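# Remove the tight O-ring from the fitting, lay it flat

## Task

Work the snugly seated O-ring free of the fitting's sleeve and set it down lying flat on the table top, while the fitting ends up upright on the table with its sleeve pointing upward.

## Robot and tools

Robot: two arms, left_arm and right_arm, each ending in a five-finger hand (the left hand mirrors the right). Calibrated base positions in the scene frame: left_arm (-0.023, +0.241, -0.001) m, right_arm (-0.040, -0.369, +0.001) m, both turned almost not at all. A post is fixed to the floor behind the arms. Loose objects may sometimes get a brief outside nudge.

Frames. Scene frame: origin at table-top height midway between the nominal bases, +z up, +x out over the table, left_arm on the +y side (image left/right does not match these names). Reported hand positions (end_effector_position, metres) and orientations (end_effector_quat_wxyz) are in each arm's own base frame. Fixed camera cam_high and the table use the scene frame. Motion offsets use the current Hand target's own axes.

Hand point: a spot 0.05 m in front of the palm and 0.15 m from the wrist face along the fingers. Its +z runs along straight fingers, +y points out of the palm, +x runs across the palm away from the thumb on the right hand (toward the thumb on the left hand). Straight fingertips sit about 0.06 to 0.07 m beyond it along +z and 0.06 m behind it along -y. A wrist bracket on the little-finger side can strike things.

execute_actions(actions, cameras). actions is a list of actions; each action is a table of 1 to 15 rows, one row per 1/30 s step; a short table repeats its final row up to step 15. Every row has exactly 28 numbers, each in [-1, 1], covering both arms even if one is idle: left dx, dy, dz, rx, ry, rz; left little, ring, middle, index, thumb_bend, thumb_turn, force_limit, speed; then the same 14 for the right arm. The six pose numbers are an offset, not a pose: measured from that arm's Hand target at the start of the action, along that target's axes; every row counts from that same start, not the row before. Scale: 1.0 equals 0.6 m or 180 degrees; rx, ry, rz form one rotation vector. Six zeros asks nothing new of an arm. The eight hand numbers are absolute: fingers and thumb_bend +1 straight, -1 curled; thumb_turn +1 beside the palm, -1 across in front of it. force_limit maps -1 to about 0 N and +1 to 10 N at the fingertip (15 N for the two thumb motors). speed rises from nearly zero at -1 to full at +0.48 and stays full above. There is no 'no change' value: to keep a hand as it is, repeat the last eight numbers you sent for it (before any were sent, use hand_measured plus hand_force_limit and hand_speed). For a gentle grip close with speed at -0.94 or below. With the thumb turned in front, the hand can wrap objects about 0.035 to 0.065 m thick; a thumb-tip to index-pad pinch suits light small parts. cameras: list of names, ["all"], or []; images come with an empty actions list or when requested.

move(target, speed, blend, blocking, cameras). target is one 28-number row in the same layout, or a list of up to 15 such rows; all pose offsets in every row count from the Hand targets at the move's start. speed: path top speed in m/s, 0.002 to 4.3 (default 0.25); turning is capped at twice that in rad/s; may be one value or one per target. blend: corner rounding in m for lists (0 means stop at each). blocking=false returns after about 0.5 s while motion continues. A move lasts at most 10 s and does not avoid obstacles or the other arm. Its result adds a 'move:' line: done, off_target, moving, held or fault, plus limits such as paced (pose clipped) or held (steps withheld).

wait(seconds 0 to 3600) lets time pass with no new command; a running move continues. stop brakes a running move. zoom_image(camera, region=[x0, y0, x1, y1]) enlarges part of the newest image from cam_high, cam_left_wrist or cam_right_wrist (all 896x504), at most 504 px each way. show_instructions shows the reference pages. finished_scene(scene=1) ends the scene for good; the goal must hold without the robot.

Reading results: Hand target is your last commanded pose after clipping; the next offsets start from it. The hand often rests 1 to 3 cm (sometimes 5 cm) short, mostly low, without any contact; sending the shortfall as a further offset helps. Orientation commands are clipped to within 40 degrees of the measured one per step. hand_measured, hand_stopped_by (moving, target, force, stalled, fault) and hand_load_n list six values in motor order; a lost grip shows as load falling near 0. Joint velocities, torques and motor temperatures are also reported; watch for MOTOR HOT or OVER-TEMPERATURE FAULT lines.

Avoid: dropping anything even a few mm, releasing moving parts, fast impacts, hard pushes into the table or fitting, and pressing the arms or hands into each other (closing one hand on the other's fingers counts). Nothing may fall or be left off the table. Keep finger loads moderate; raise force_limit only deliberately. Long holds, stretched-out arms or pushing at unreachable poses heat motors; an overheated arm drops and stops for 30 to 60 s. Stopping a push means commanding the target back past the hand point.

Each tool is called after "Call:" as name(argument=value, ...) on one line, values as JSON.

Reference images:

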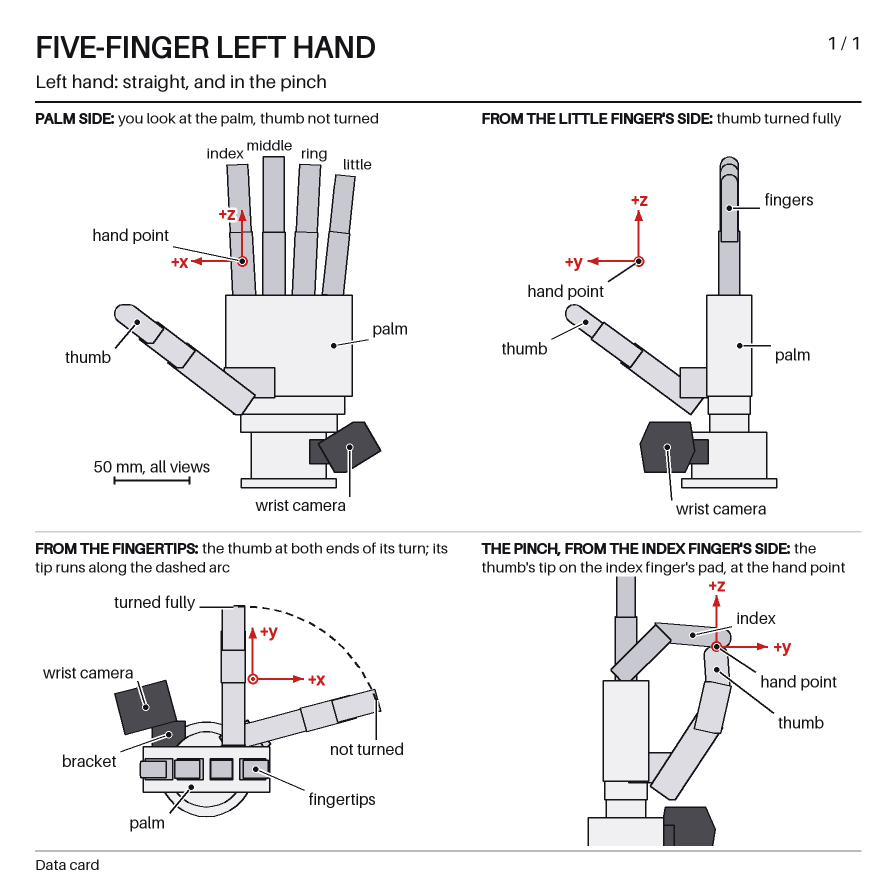

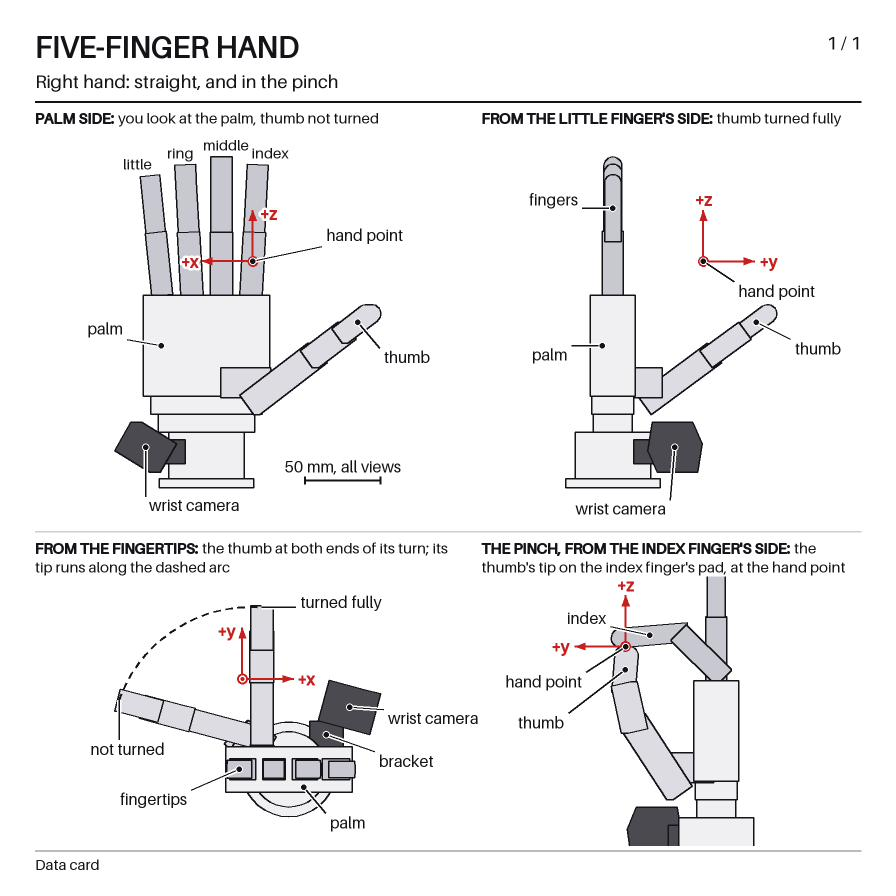

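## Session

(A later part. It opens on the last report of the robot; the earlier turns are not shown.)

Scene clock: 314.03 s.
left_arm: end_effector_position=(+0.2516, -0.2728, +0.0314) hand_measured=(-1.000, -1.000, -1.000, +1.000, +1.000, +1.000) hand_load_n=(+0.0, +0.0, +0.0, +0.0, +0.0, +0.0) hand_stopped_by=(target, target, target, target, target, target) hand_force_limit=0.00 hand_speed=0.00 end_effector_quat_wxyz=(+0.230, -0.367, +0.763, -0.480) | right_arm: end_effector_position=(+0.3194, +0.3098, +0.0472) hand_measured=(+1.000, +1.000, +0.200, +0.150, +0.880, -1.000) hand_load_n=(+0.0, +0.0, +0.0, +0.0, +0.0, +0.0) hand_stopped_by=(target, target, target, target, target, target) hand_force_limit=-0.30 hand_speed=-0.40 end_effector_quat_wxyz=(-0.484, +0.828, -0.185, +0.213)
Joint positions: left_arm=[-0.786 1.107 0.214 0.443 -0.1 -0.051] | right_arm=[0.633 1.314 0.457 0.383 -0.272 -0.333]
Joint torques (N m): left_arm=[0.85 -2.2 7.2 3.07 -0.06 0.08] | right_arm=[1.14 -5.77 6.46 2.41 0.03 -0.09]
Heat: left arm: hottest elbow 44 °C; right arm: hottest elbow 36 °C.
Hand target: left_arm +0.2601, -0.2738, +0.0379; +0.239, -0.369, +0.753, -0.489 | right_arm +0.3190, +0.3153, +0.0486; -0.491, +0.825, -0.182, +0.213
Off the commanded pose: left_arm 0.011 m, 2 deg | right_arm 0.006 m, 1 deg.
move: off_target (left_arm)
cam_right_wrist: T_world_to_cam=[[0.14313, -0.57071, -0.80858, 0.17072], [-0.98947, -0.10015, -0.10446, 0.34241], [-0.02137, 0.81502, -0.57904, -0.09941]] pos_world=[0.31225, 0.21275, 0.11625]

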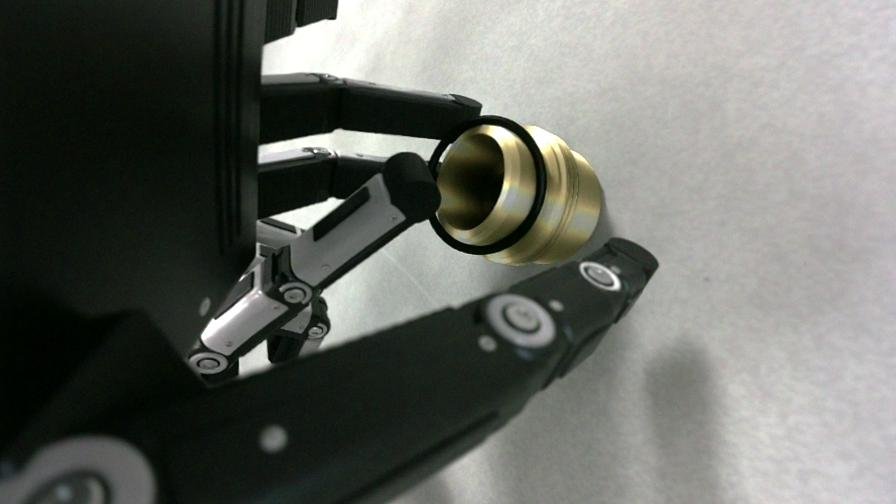

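Call:
move(target=[[0,0.0405,-0.0911,0,0,0,-1,-1,-1,1,1,1,0,0,0,0,0,0,0,0,1,1,0.2,0.15,0.88,-1,-0.3,-0.4],[-0.2633,-0.0438,-0.1292,0.0689,0,0,-1,-1,-1,1,1,1,0,0,0,0,0,0,0,0,1,1,0.2,0.15,0.88,-1,-0.3,-0.4],[-0.2633,-0.0438,-0.1292,0.0689,0,0,1,1,1,1,1,1,0,0,0,0,0,0,0,0,1,1,0.2,0.15,0.88,-1,-0.3,-0.4]], speed=0.1, blend=[0.01,0,0], cameras=["all"])

Call:
zoom_image(camera="cam_left_wrist", region=[370, 220, 530, 350])

Scene clock: 322.77 s.
left_arm: end_effector_position=(+0.2884, -0.1146, +0.0698) hand_measured=(+1.000, +1.000, +1.000, +1.000, +1.000, +1.000) hand_load_n=(+0.0, +0.0, +0.0, +0.0, +0.0, +0.0) hand_stopped_by=(target, target, target, target, target, target) hand_force_limit=0.00 hand_speed=0.00 end_effector_quat_wxyz=(+0.253, -0.363, +0.702, -0.558) | right_arm: end_effector_position=(+0.3194, +0.3098, +0.0472) hand_measured=(+1.000, +1.000, +0.200, +0.150, +0.880, -1.000) hand_load_n=(+0.0, +0.0, +0.0, +0.0, +0.0, +0.0) hand_stopped_by=(target, target, target, target, target, target) hand_force_limit=-0.30 hand_speed=-0.40 end_effector_quat_wxyz=(-0.484, +0.828, -0.185, +0.213)
Joint positions: left_arm=[0.114 0.86 0.106 0.404 0.751 0.192] | right_arm=[0.633 1.314 0.457 0.383 -0.272 -0.333]
Joint torques (N m): left_arm=[0.85 0.26 11.55 2.89 0.32 0.1] | right_arm=[1.14 -5.83 6.46 2.41 0.03 -0.09]
Heat: left arm: hottest elbow 44 °C; right arm: hottest elbow 36 °C.
Hand target: left_arm +0.3096, -0.1122, +0.0935; +0.278, -0.341, +0.696, -0.568 | right_arm +0.3190, +0.3153, +0.0486; -0.491, +0.825, -0.182, +0.213
Off the commanded pose: left_arm 0.032 m, 4 deg | right_arm 0.006 m, 1 deg.
move: off_target (left_arm); target 3's new numbers were sent with left_arm's hand 0.032 m and 4 deg from that target
cam_left_wrist: T_world_to_cam=[[0.082, -0.30709, 0.94814, -0.12574], [-0.95309, -0.30228, -0.01547, 0.23608], [0.29135, -0.9024, -0.31747, -0.05456]] pos_world=[0.25122, -0.01649, 0.10555]
cam_right_wrist: T_world_to_cam=[[0.14313, -0.57071, -0.80858, 0.17072], [-0.98947, -0.10015, -0.10446, 0.34241], [-0.02137, 0.81502, -0.57904, -0.09941]] pos_world=[0.31225, 0.21275, 0.11625]

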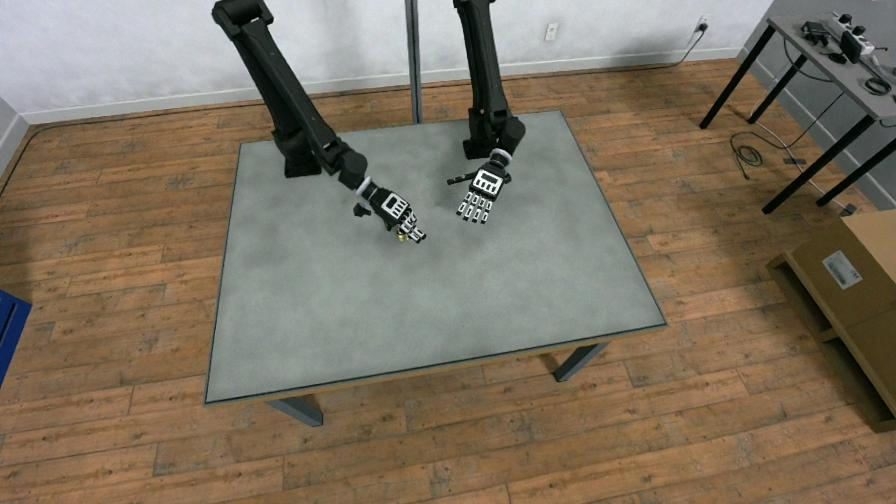

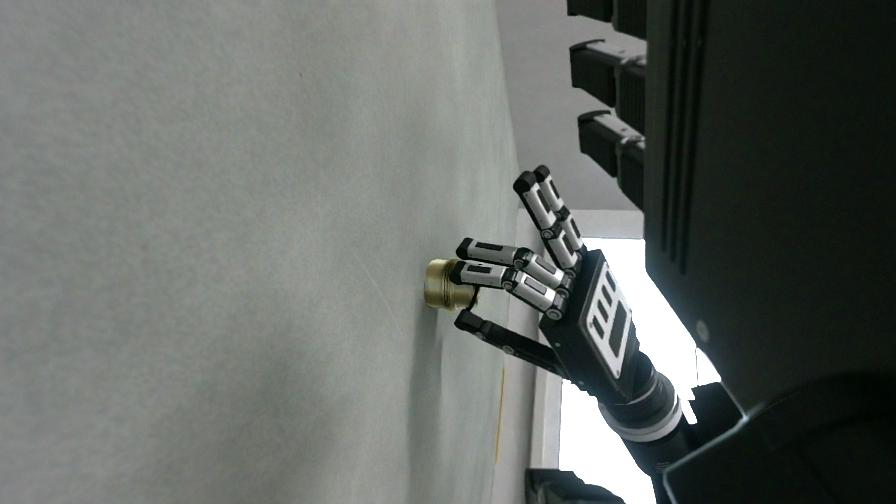

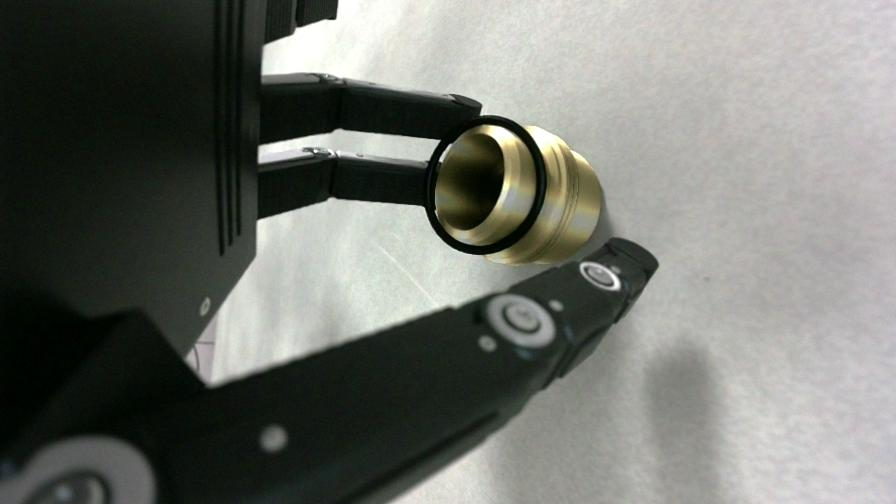

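Scaled by 3.150.

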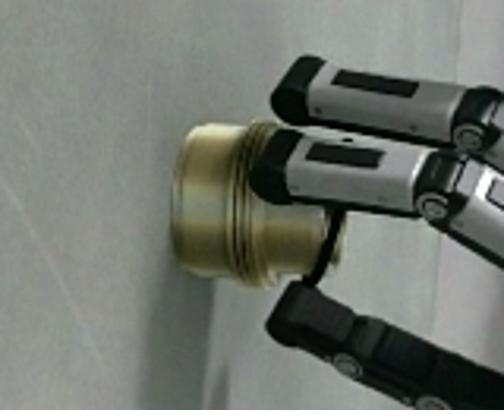

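Call:
move(target=[[0,0,0,0,0,0,1,1,1,1,1,1,0,0,0.013,-0.0665,-0.032,0,0,0,1,1,0.2,0.15,0.88,-1,-0.3,-0.4],[0,0,0,0,0,0,1,1,1,1,1,1,0,0,0.013,-0.0665,-0.032,0,0,0,1,1,1,-0.3,0.85,-1,-0.3,-0.2]], speed=0.06, cameras=["cam_left_wrist","cam_right_wrist"])

Scene clock: 325.80 s.
left_arm: end_effector_position=(+0.2884, -0.1146, +0.0698) hand_measured=(+1.000, +1.000, +1.000, +1.000, +1.000, +1.000) hand_load_n=(+0.0, +0.0, +0.0, +0.0, +0.0, +0.0) hand_stopped_by=(target, target, target, target, target, target) hand_force_limit=0.00 hand_speed=0.00 end_effector_quat_wxyz=(+0.253, -0.363, +0.702, -0.558) | right_arm: end_effector_position=(+0.3063, +0.3018, +0.0683) hand_measured=(+1.000, +1.000, +1.000, -0.300, +0.850, -1.000) hand_load_n=(+0.0, +0.0, +0.0, +0.0, +0.0, +0.0) hand_stopped_by=(target, target, target, target, target, target) hand_force_limit=-0.30 hand_speed=-0.20 end_effector_quat_wxyz=(-0.474, +0.836, -0.188, +0.203)
Joint positions: left_arm=[0.114 0.86 0.106 0.404 0.751 0.192] | right_arm=[0.636 1.201 0.469 0.224 -0.272 -0.333]
Joint torques (N m): left_arm=[0.79 -0.09 11.49 2.84 0.29 0.11] | right_arm=[1.14 -6.71 10.77 1.33 0 -0.09]
Heat: left arm: hottest elbow 44 °C; right arm: hottest elbow 36 °C.
Hand target: left_arm +0.3096, -0.1122, +0.0935; +0.278, -0.341, +0.696, -0.568 | right_arm +0.3190, +0.3153, +0.0936; -0.491, +0.825, -0.182, +0.213
Off the commanded pose: left_arm 0.032 m, 4 deg | right_arm 0.031 m, 3 deg.
move: off_target (right_arm); target 2's new numbers were sent with right_arm's hand 0.031 m and 3 deg from that target
cam_left_wrist: T_world_to_cam=[[0.082, -0.30709, 0.94814, -0.12574], [-0.95309, -0.30228, -0.01547, 0.23608], [0.29135, -0.9024, -0.31747, -0.05456]] pos_world=[0.25122, -0.01649, 0.10555]
cam_right_wrist: T_world_to_cam=[[0.12307, -0.58644, -0.80059, 0.19544], [-0.9916, -0.10503, -0.0755, 0.33108], [-0.03981, 0.80315, -0.59444, -0.07073]] pos_world=[0.30143, 0.2062, 0.13942]

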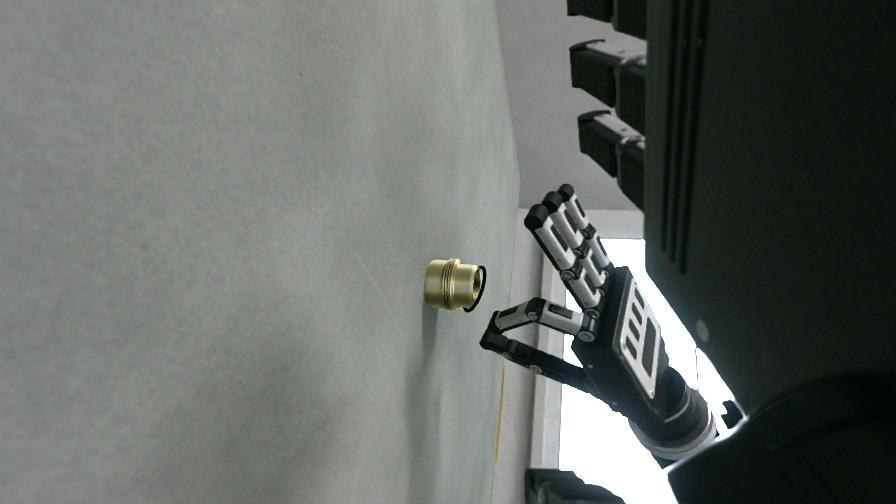

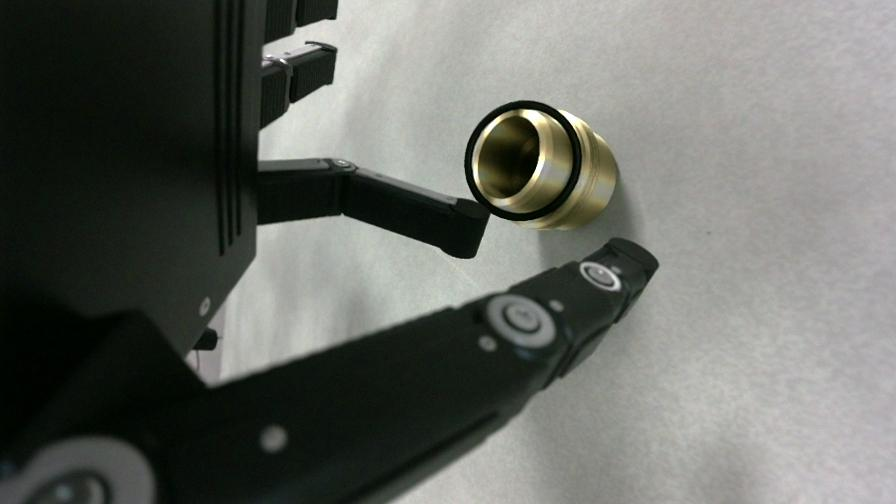

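Call:
zoom_image(camera="cam_left_wrist", region=[410, 230, 550, 370])

Scaled by 3.600.

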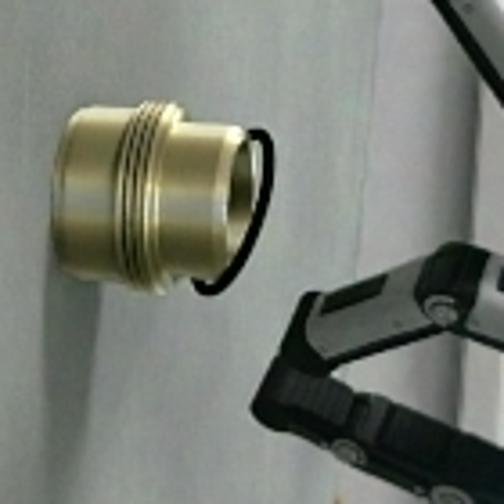

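Call:
move(target=[[0,0,0,0,0,0,1,1,1,1,1,1,0,0,0,0,0,0,0,0,1,1,0.2,0.15,0.85,-1,-0.3,-0.2],[0,0,0,0,0,0,1,1,1,1,1,1,0,0,0.0065,0.026,0.021,0,0,0,1,1,0.2,0.15,0.85,-1,-0.3,-0.2]], speed=0.05, cameras=["cam_left_wrist","cam_right_wrist"])

Call:
zoom_image(camera="cam_left_wrist", region=[410, 230, 550, 370])

Call:
zoom_image(camera="cam_right_wrist", region=[420, 90, 680, 280])

Scene clock: 328.73 s.
left_arm: end_effector_position=(+0.2884, -0.1146, +0.0698) hand_measured=(+1.000, +1.000, +1.000, +1.000, +1.000, +1.000) hand_load_n=(+0.0, +0.0, +0.0, +0.0, +0.0, +0.0) hand_stopped_by=(target, target, target, target, target, target) hand_force_limit=0.00 hand_speed=0.00 end_effector_quat_wxyz=(+0.253, -0.363, +0.702, -0.558) | right_arm: end_effector_position=(+0.3089, +0.3059, +0.0569) hand_measured=(+1.000, +1.000, +0.200, +0.150, +0.850, -1.000) hand_load_n=(+0.0, +0.0, +0.0, +0.0, +0.0, +0.0) hand_stopped_by=(target, target, target, target, target, target) hand_force_limit=-0.30 hand_speed=-0.20 end_effector_quat_wxyz=(-0.474, +0.837, -0.186, +0.198)
Joint positions: left_arm=[0.114 0.86 0.106 0.404 0.751 0.192] | right_arm=[0.636 1.252 0.469 0.27 -0.281 -0.333]
Joint torques (N m): left_arm=[1.14 0.38 11.44 2.74 0.31 0.11] | right_arm=[0.03 -5.6 9.8 2.39 -0.18 -0.16]
Heat: left arm: hottest elbow 44 °C; right arm: hottest elbow 36 °C.
Hand target: left_arm +0.3096, -0.1122, +0.0935; +0.278, -0.341, +0.696, -0.568 | right_arm +0.3275, +0.3155, +0.0750; -0.491, +0.825, -0.182, +0.213
Off the commanded pose: left_arm 0.032 m, 4 deg | right_arm 0.028 m, 3 deg.
move: off_target (right_arm)
cam_left_wrist: T_world_to_cam=[[0.082, -0.30709, 0.94814, -0.12574], [-0.95309, -0.30228, -0.01547, 0.23608], [0.29135, -0.9024, -0.31747, -0.05456]] pos_world=[0.25122, -0.01649, 0.10555]
cam_right_wrist: T_world_to_cam=[[0.12269, -0.58473, -0.8019, 0.18803], [-0.99118, -0.11291, -0.06932, 0.33517], [-0.05001, 0.80333, -0.59343, -0.07767]] pos_world=[0.30526, 0.21019, 0.12793]

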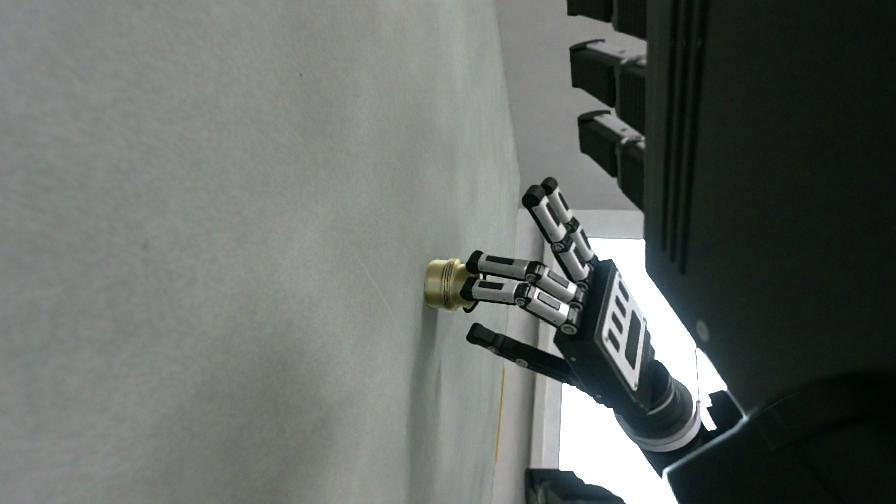

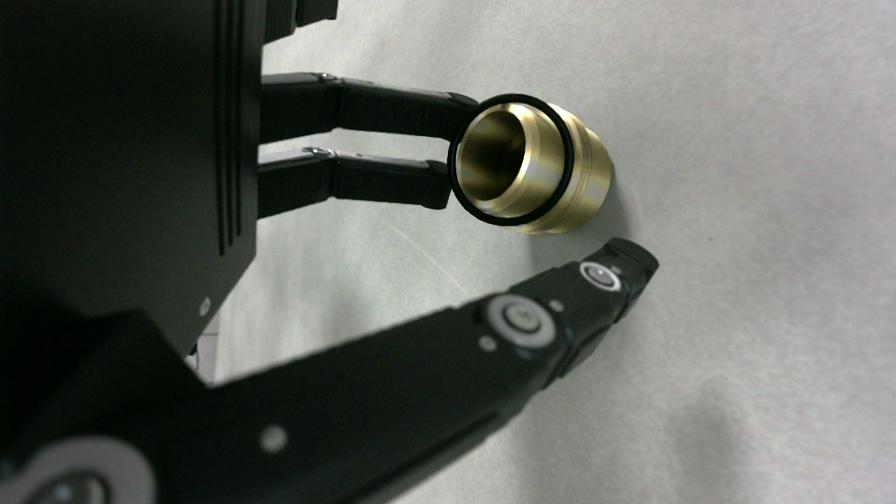

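Scaled by 3.600.

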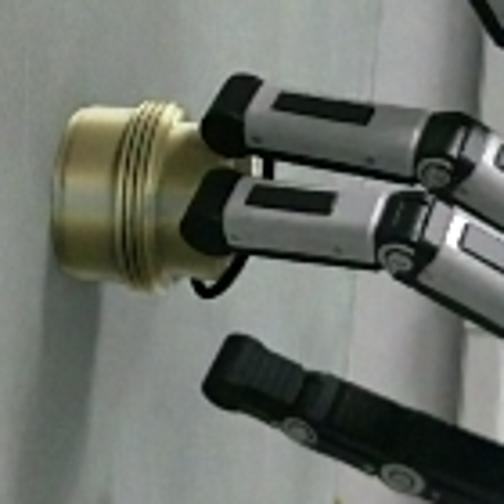

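Scaled by 1.938.

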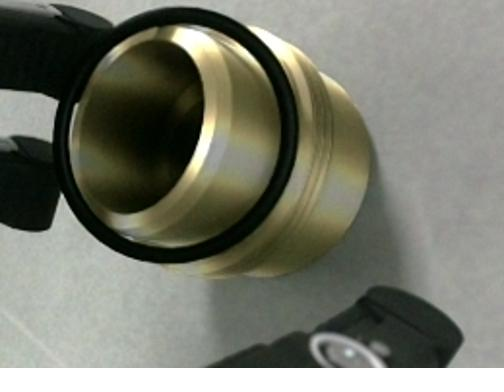

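Call:
move(target=[0,0,0,0,0,0,1,1,1,1,1,1,0,0,0.006,-0.0057,0.0143,0,0,0,1,1,0.2,0.15,0.85,-1,-0.3,-0.2], speed=0.04, cameras=[])

Scene clock: 330.03 s.
left_arm: end_effector_position=(+0.2884, -0.1146, +0.0698) hand_measured=(+1.000, +1.000, +1.000, +1.000, +1.000, +1.000) hand_load_n=(+0.0, -0.5, +0.0, +0.0, +0.0, +0.0) hand_stopped_by=(target, target, target, target, target, target) hand_force_limit=0.00 hand_speed=0.00 end_effector_quat_wxyz=(+0.253, -0.363, +0.702, -0.558) | right_arm: end_effector_position=(+0.3143, +0.3098, +0.0548) hand_measured=(+1.000, +1.000, +0.200, +0.150, +0.850, -1.000) hand_load_n=(+0.0, +0.0, +0.0, +0.0, +0.0, +0.0) hand_stopped_by=(target, target, target, target, target, target) hand_force_limit=-0.30 hand_speed=-0.20 end_effector_quat_wxyz=(-0.473, +0.838, -0.187, +0.197)
Joint positions: left_arm=[0.114 0.86 0.106 0.404 0.751 0.192] | right_arm=[0.636 1.278 0.486 0.274 -0.281 -0.333]
Joint torques (N m): left_arm=[0.85 0.03 11.51 2.74 0.28 0.11] | right_arm=[0.09 -5.66 10.36 2.37 -0.16 -0.16]
Heat: left arm: hottest elbow 44 °C; right arm: hottest elbow 36 °C.
Hand target: left_arm +0.3096, -0.1122, +0.0935; +0.278, -0.341, +0.696, -0.568 | right_arm +0.3354, +0.3215, +0.0750; -0.491, +0.825, -0.182, +0.213
Off the commanded pose: left_arm 0.032 m, 4 deg | right_arm 0.031 m, 3 deg.
move: off_target (right_arm)

Call:
move(target=[0,0,0,0,0,0,1,1,1,1,1,1,0,0,0.0085,-0.0138,0.0088,0,0,0,1,1,0.2,0.15,0.85,-1,-0.3,-0.2], speed=0.04, cameras=["cam_left_wrist","cam_right_wrist"])

Call:
zoom_image(camera="cam_left_wrist", region=[410, 230, 550, 370])

Call:
zoom_image(camera="cam_right_wrist", region=[420, 90, 680, 280])

Scene clock: 331.47 s.
left_arm: end_effector_position=(+0.2884, -0.1146, +0.0698) hand_measured=(+1.000, +1.000, +1.000, +1.000, +1.000, +1.000) hand_load_n=(+0.0, +0.0, +0.0, +0.0, +0.0, -0.5) hand_stopped_by=(target, target, target, target, target, target) hand_force_limit=0.00 hand_speed=0.00 end_effector_quat_wxyz=(+0.253, -0.363, +0.702, -0.558) | right_arm: end_effector_position=(+0.3253, +0.3179, +0.0646) hand_measured=(+1.000, +1.000, +0.200, +0.150, +0.850, -1.000) hand_load_n=(+0.0, +0.0, +0.0, +0.0, +0.0, +0.0) hand_stopped_by=(target, target, target, target, target, target) hand_force_limit=-0.30 hand_speed=-0.20 end_effector_quat_wxyz=(-0.479, +0.834, -0.184, +0.203)
Joint positions: left_arm=[0.114 0.86 0.106 0.404 0.751 0.192] | right_arm=[0.636 1.29 0.518 0.274 -0.281 -0.333]
Joint torques (N m): left_arm=[0.56 0.44 11.7 2.77 0.32 0.11] | right_arm=[0.09 -6.01 10.35 1.7 -0.18 -0.16]
Heat: left arm: hottest elbow 44 °C; right arm: hottest elbow 36 °C.
Hand target: left_arm +0.3096, -0.1122, +0.0935; +0.278, -0.341, +0.696, -0.568 | right_arm +0.3433, +0.3265, +0.0810; -0.491, +0.825, -0.182, +0.213
Off the commanded pose: left_arm 0.032 m, 4 deg | right_arm 0.026 m, 2 deg.
move: off_target (right_arm)
cam_left_wrist: T_world_to_cam=[[0.082, -0.30709, 0.94814, -0.12574], [-0.95309, -0.30228, -0.01547, 0.23608], [0.29135, -0.9024, -0.31747, -0.05456]] pos_world=[0.25122, -0.01649, 0.10555]
cam_right_wrist: T_world_to_cam=[[0.13251, -0.57736, -0.80566, 0.19394], [-0.99026, -0.11221, -0.08247, 0.35357], [-0.04279, 0.80874, -0.58661, -0.08645]] pos_world=[0.32073, 0.22156, 0.13469]

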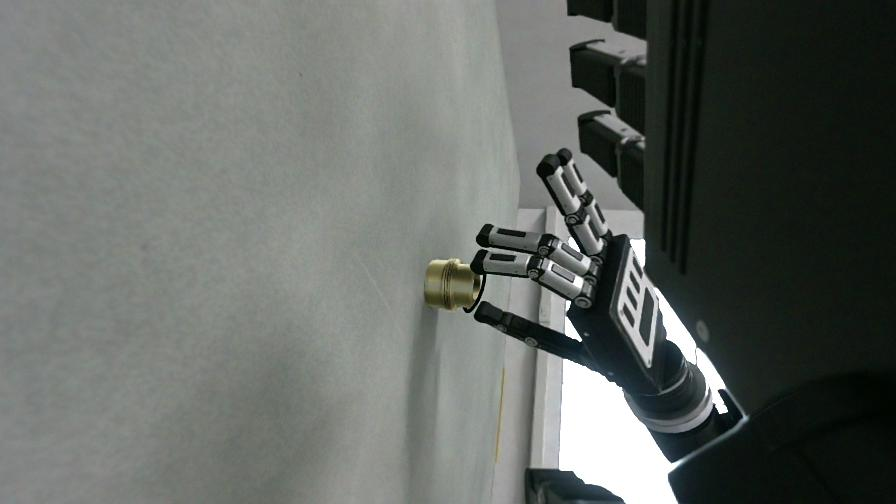

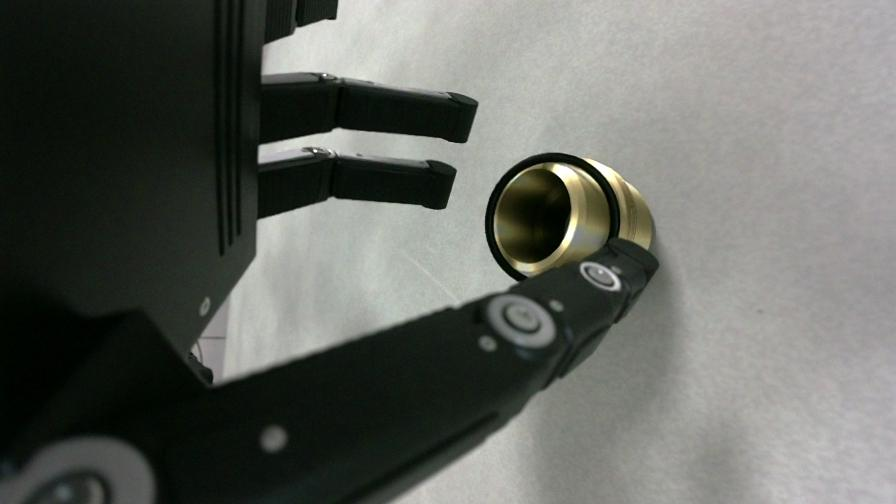

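Scaled by 3.600.

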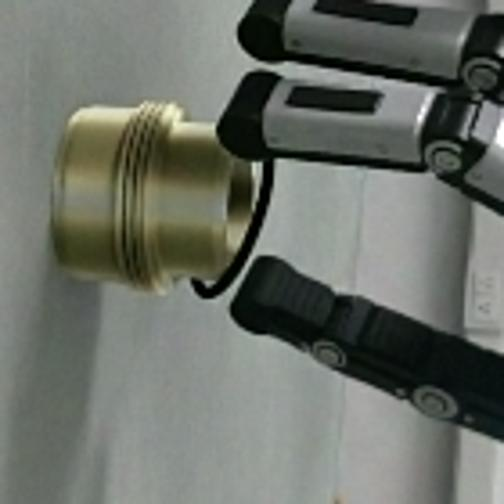

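Scaled by 1.938.

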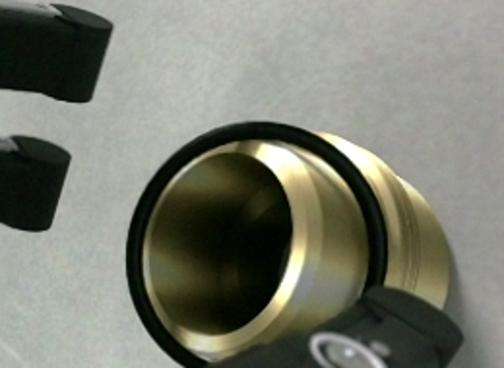

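Call:
move(target=[0,0,0,0,0,0,1,1,1,1,1,1,0,0,-0.0187,0.0443,-0.0118,0,0,0,1,1,0.2,0.15,0.85,-1,-0.3,-0.2], speed=0.04, cameras=["cam_left_wrist","cam_right_wrist"])

Call:
zoom_image(camera="cam_left_wrist", region=[410, 230, 550, 370])

Call:
zoom_image(camera="cam_right_wrist", region=[420, 90, 680, 280])

Scene clock: 333.23 s.
left_arm: end_effector_position=(+0.2884, -0.1146, +0.0698) hand_measured=(+1.000, +1.000, +1.000, +1.000, +1.000, +1.000) hand_load_n=(+0.0, +0.0, +0.0, +0.0, +0.0, -0.5) hand_stopped_by=(target, target, target, target, target, target) hand_force_limit=0.00 hand_speed=0.00 end_effector_quat_wxyz=(+0.253, -0.363, +0.702, -0.558) | right_arm: end_effector_position=(+0.3219, +0.3154, +0.0567) hand_measured=(+1.000, +1.000, +0.200, +0.150, +0.850, -1.000) hand_load_n=(+0.0, +0.0, +0.0, +0.0, +0.0, +0.0) hand_stopped_by=(target, target, target, target, target, target) hand_force_limit=-0.30 hand_speed=-0.20 end_effector_quat_wxyz=(-0.485, +0.829, -0.181, +0.208)
Joint positions: left_arm=[0.114 0.86 0.106 0.404 0.751 0.192] | right_arm=[0.636 1.302 0.484 0.34 -0.281 -0.333]
Joint torques (N m): left_arm=[0.67 0.15 11.54 2.62 0.33 0.13] | right_arm=[0.09 -5.89 6.74 2.4 -0.18 -0.16]
Heat: left arm: hottest elbow 44 °C; right arm: hottest elbow 36 °C.
Hand target: left_arm +0.3096, -0.1122, +0.0935; +0.278, -0.341, +0.696, -0.568 | right_arm +0.3276, +0.3150, +0.0585; -0.491, +0.825, -0.182, +0.213
Off the commanded pose: left_arm 0.032 m, 4 deg | right_arm 0.006 m, 1 deg.
move: done
cam_left_wrist: T_world_to_cam=[[0.082, -0.30709, 0.94814, -0.12574], [-0.95309, -0.30228, -0.01547, 0.23608], [0.29135, -0.9024, -0.31747, -0.05456]] pos_world=[0.25122, -0.01649, 0.10555]
cam_right_wrist: T_world_to_cam=[[0.1455, -0.56785, -0.81017, 0.17964], [-0.9888, -0.11107, -0.09972, 0.3494], [-0.03336, 0.81561, -0.57765, -0.09492]] pos_world=[0.31619, 0.21823, 0.12555]

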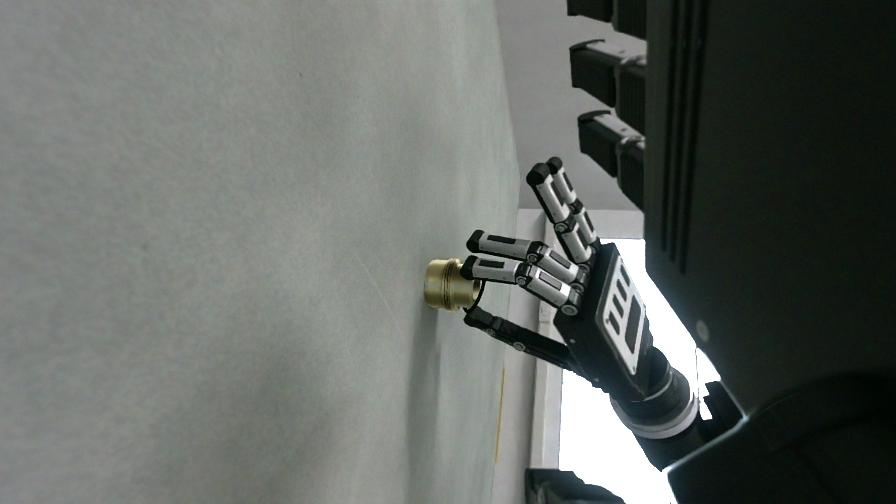

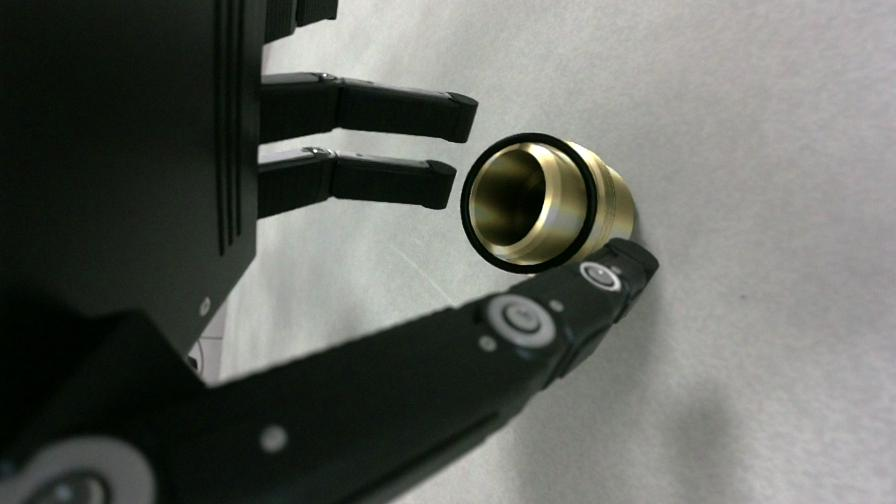

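Scaled by 3.600.

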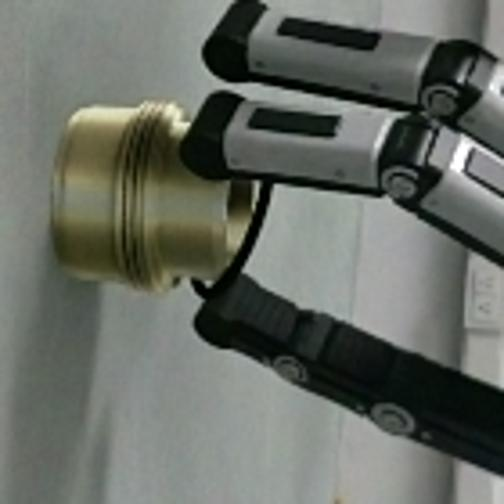

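Scaled by 1.938.

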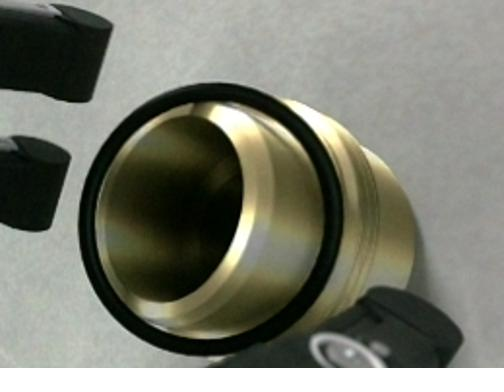

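Call:
move(target=[0,0,0,0,0,0,1,1,1,1,1,1,0,0,0,0,0,0,0,0,1,1,-0.05,-0.1,0.66,-1,-0.7,-0.88], speed=0.04, cameras=["cam_left_wrist","cam_right_wrist"])

Call:
zoom_image(camera="cam_left_wrist", region=[410, 230, 550, 370])

Call:
zoom_image(camera="cam_right_wrist", region=[420, 90, 680, 280])

Scene clock: 335.20 s.
left_arm: end_effector_position=(+0.2884, -0.1146, +0.0698) hand_measured=(+1.000, +1.000, +1.000, +1.000, +1.000, +1.000) hand_load_n=(+0.0, +0.0, +0.0, +0.0, +0.0, +0.0) hand_stopped_by=(target, target, target, target, target, target) hand_force_limit=0.00 hand_speed=0.00 end_effector_quat_wxyz=(+0.253, -0.363, +0.702, -0.558) | right_arm: end_effector_position=(+0.3225, +0.3162, +0.0579) hand_measured=(+1.000, +1.000, -0.050, -0.100, +0.660, -1.000) hand_load_n=(+0.0, +0.0, +1.5, +0.0, +0.0, +0.0) hand_stopped_by=(target, target, target, target, target, target) hand_force_limit=-0.70 hand_speed=-0.88 end_effector_quat_wxyz=(-0.488, +0.828, -0.180, +0.209)
Joint positions: left_arm=[0.114 0.86 0.106 0.404 0.751 0.192] | right_arm=[0.636 1.302 0.484 0.346 -0.283 -0.333]
Joint torques (N m): left_arm=[0.67 -0.15 11.51 2.89 0.28 0.07] | right_arm=[0.09 -5.95 6.74 2.21 -0.14 -0.17]
Heat: left arm: hottest elbow 44 °C; right arm: hottest elbow 36 °C.
Hand target: left_arm +0.3096, -0.1122, +0.0935; +0.278, -0.341, +0.696, -0.568 | right_arm +0.3276, +0.3150, +0.0585; -0.491, +0.825, -0.182, +0.213
Off the commanded pose: left_arm 0.032 m, 4 deg | right_arm 0.005 m, 1 deg.
move: done
cam_left_wrist: T_world_to_cam=[[0.082, -0.30709, 0.94814, -0.12574], [-0.95309, -0.30228, -0.01547, 0.23608], [0.29135, -0.9024, -0.31747, -0.05456]] pos_world=[0.25122, -0.01649, 0.10555]
cam_right_wrist: T_world_to_cam=[[0.14997, -0.56422, -0.81189, 0.17849], [-0.98817, -0.11208, -0.10465, 0.35067], [-0.03195, 0.81798, -0.57436, -0.09623]] pos_world=[0.31668, 0.21872, 0.12634]

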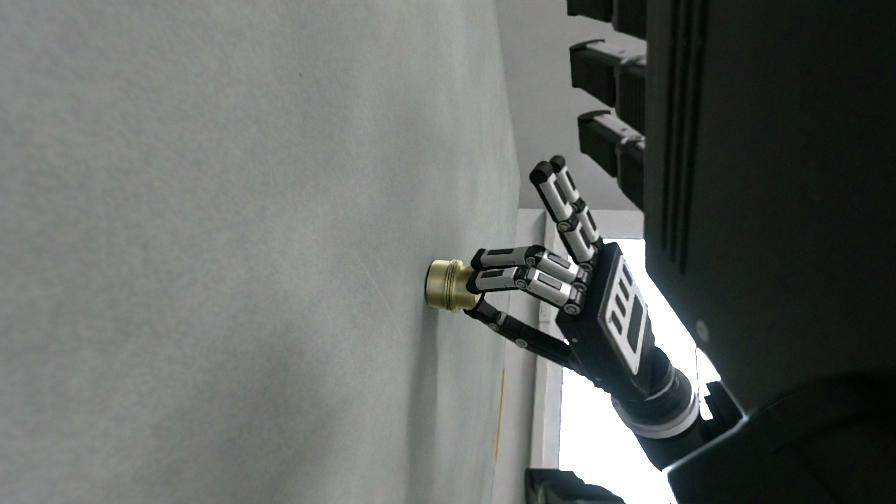

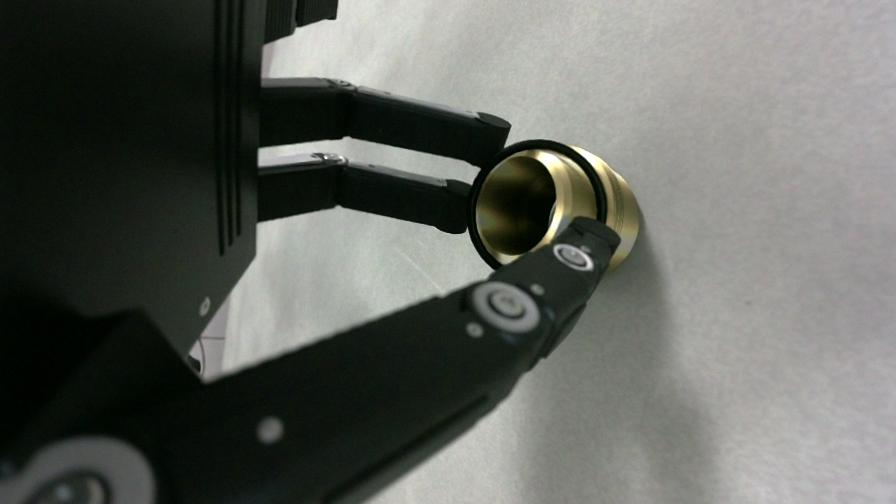

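Scaled by 3.600.

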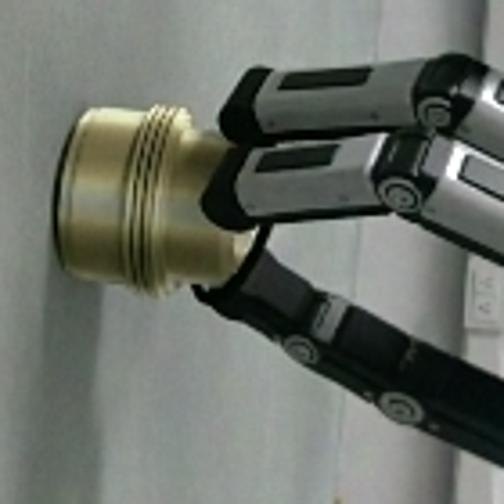

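Scaled by 1.938.

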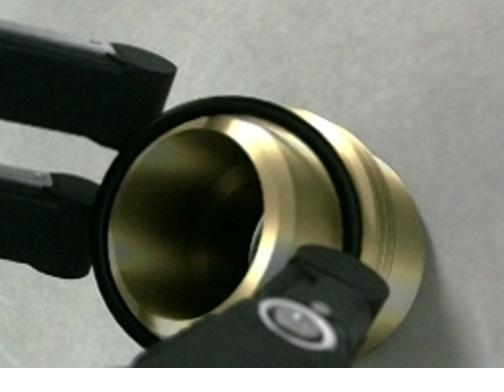

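Call:
move(target=[0,0,0,0,0,0,1,1,1,1,1,1,0,0,0.0046,-0.0237,-0.0114,0,0,0,1,1,-0.05,-0.1,0.66,-1,-0.7,-0.88], speed=0.04, cameras=["cam_left_wrist","cam_right_wrist"])

Call:
zoom_image(camera="cam_left_wrist", region=[410, 230, 550, 370])

Call:
zoom_image(camera="cam_right_wrist", region=[420, 90, 680, 280])

Scene clock: 336.40 s.
left_arm: end_effector_position=(+0.2884, -0.1146, +0.0698) hand_measured=(+1.000, +1.000, +1.000, +1.000, +1.000, +1.000) hand_load_n=(+0.0, +0.0, +0.0, +0.0, +0.0, -0.5) hand_stopped_by=(target, target, target, target, target, target) hand_force_limit=0.00 hand_speed=0.00 end_effector_quat_wxyz=(+0.253, -0.363, +0.702, -0.558) | right_arm: end_effector_position=(+0.3187, +0.3134, +0.0617) hand_measured=(+1.000, +1.000, -0.050, -0.100, +0.660, -1.000) hand_load_n=(-0.5, +0.0, +1.0, +0.5, +0.5, +0.0) hand_stopped_by=(target, target, target, target, target, target) hand_force_limit=-0.70 hand_speed=-0.88 end_effector_quat_wxyz=(-0.484, +0.831, -0.182, +0.206)
Joint positions: left_arm=[0.114 0.86 0.106 0.404 0.751 0.192] | right_arm=[0.636 1.276 0.484 0.309 -0.283 -0.333]
Joint torques (N m): left_arm=[1.08 0.21 11.38 2.93 0.34 0.13] | right_arm=[0.09 -7.36 8.53 1.13 -0.14 -0.16]
Heat: left arm: hottest elbow 44 °C; right arm: hottest elbow 36 °C.
Hand target: left_arm +0.3096, -0.1122, +0.0935; +0.278, -0.341, +0.696, -0.568 | right_arm +0.3276, +0.3150, +0.0745; -0.491, +0.825, -0.182, +0.213
Off the commanded pose: left_arm 0.032 m, 4 deg | right_arm 0.016 m, 1 deg.
move: off_target (right_arm)
cam_left_wrist: T_world_to_cam=[[0.082, -0.30709, 0.94814, -0.12574], [-0.95309, -0.30228, -0.01547, 0.23608], [0.29135, -0.9024, -0.31747, -0.05456]] pos_world=[0.25122, -0.01649, 0.10555]
cam_right_wrist: T_world_to_cam=[[0.14297, -0.56939, -0.80954, 0.18427], [-0.98904, -0.11266, -0.09543, 0.34693], [-0.03686, 0.81431, -0.57926, -0.08894]] pos_world=[0.3135, 0.21643, 0.13076]

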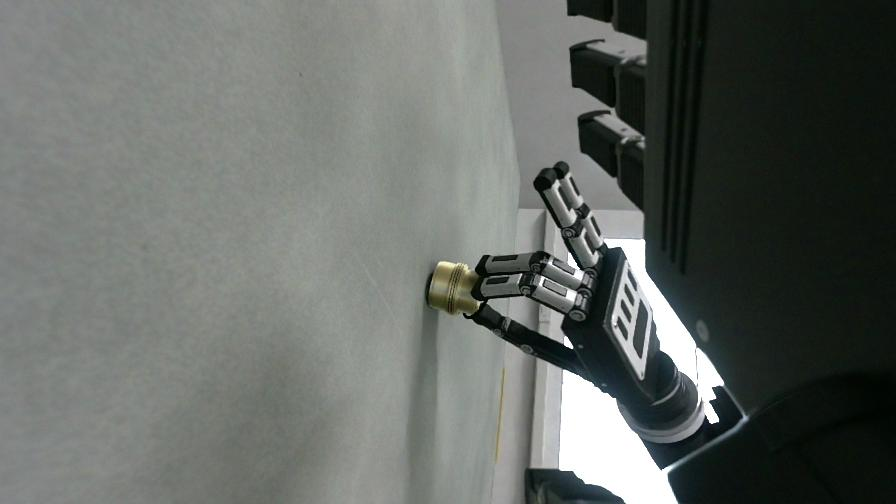

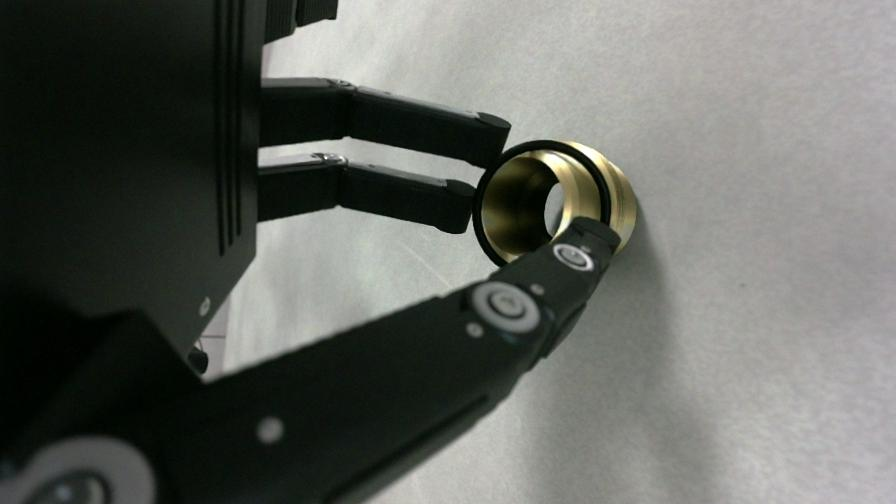

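Scaled by 3.600.

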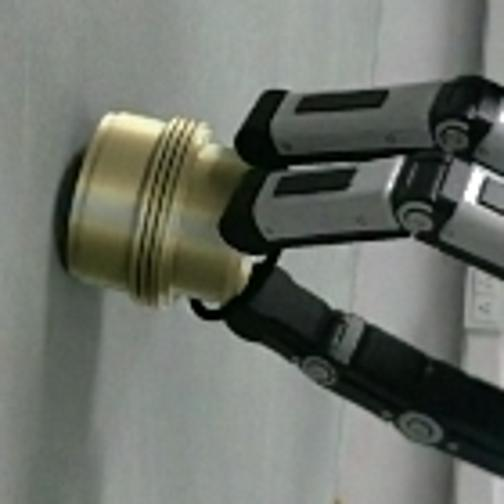

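Scaled by 1.938.

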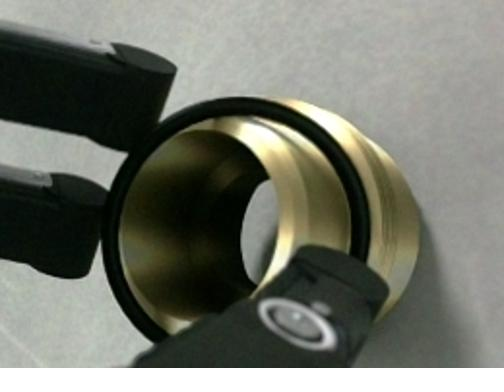

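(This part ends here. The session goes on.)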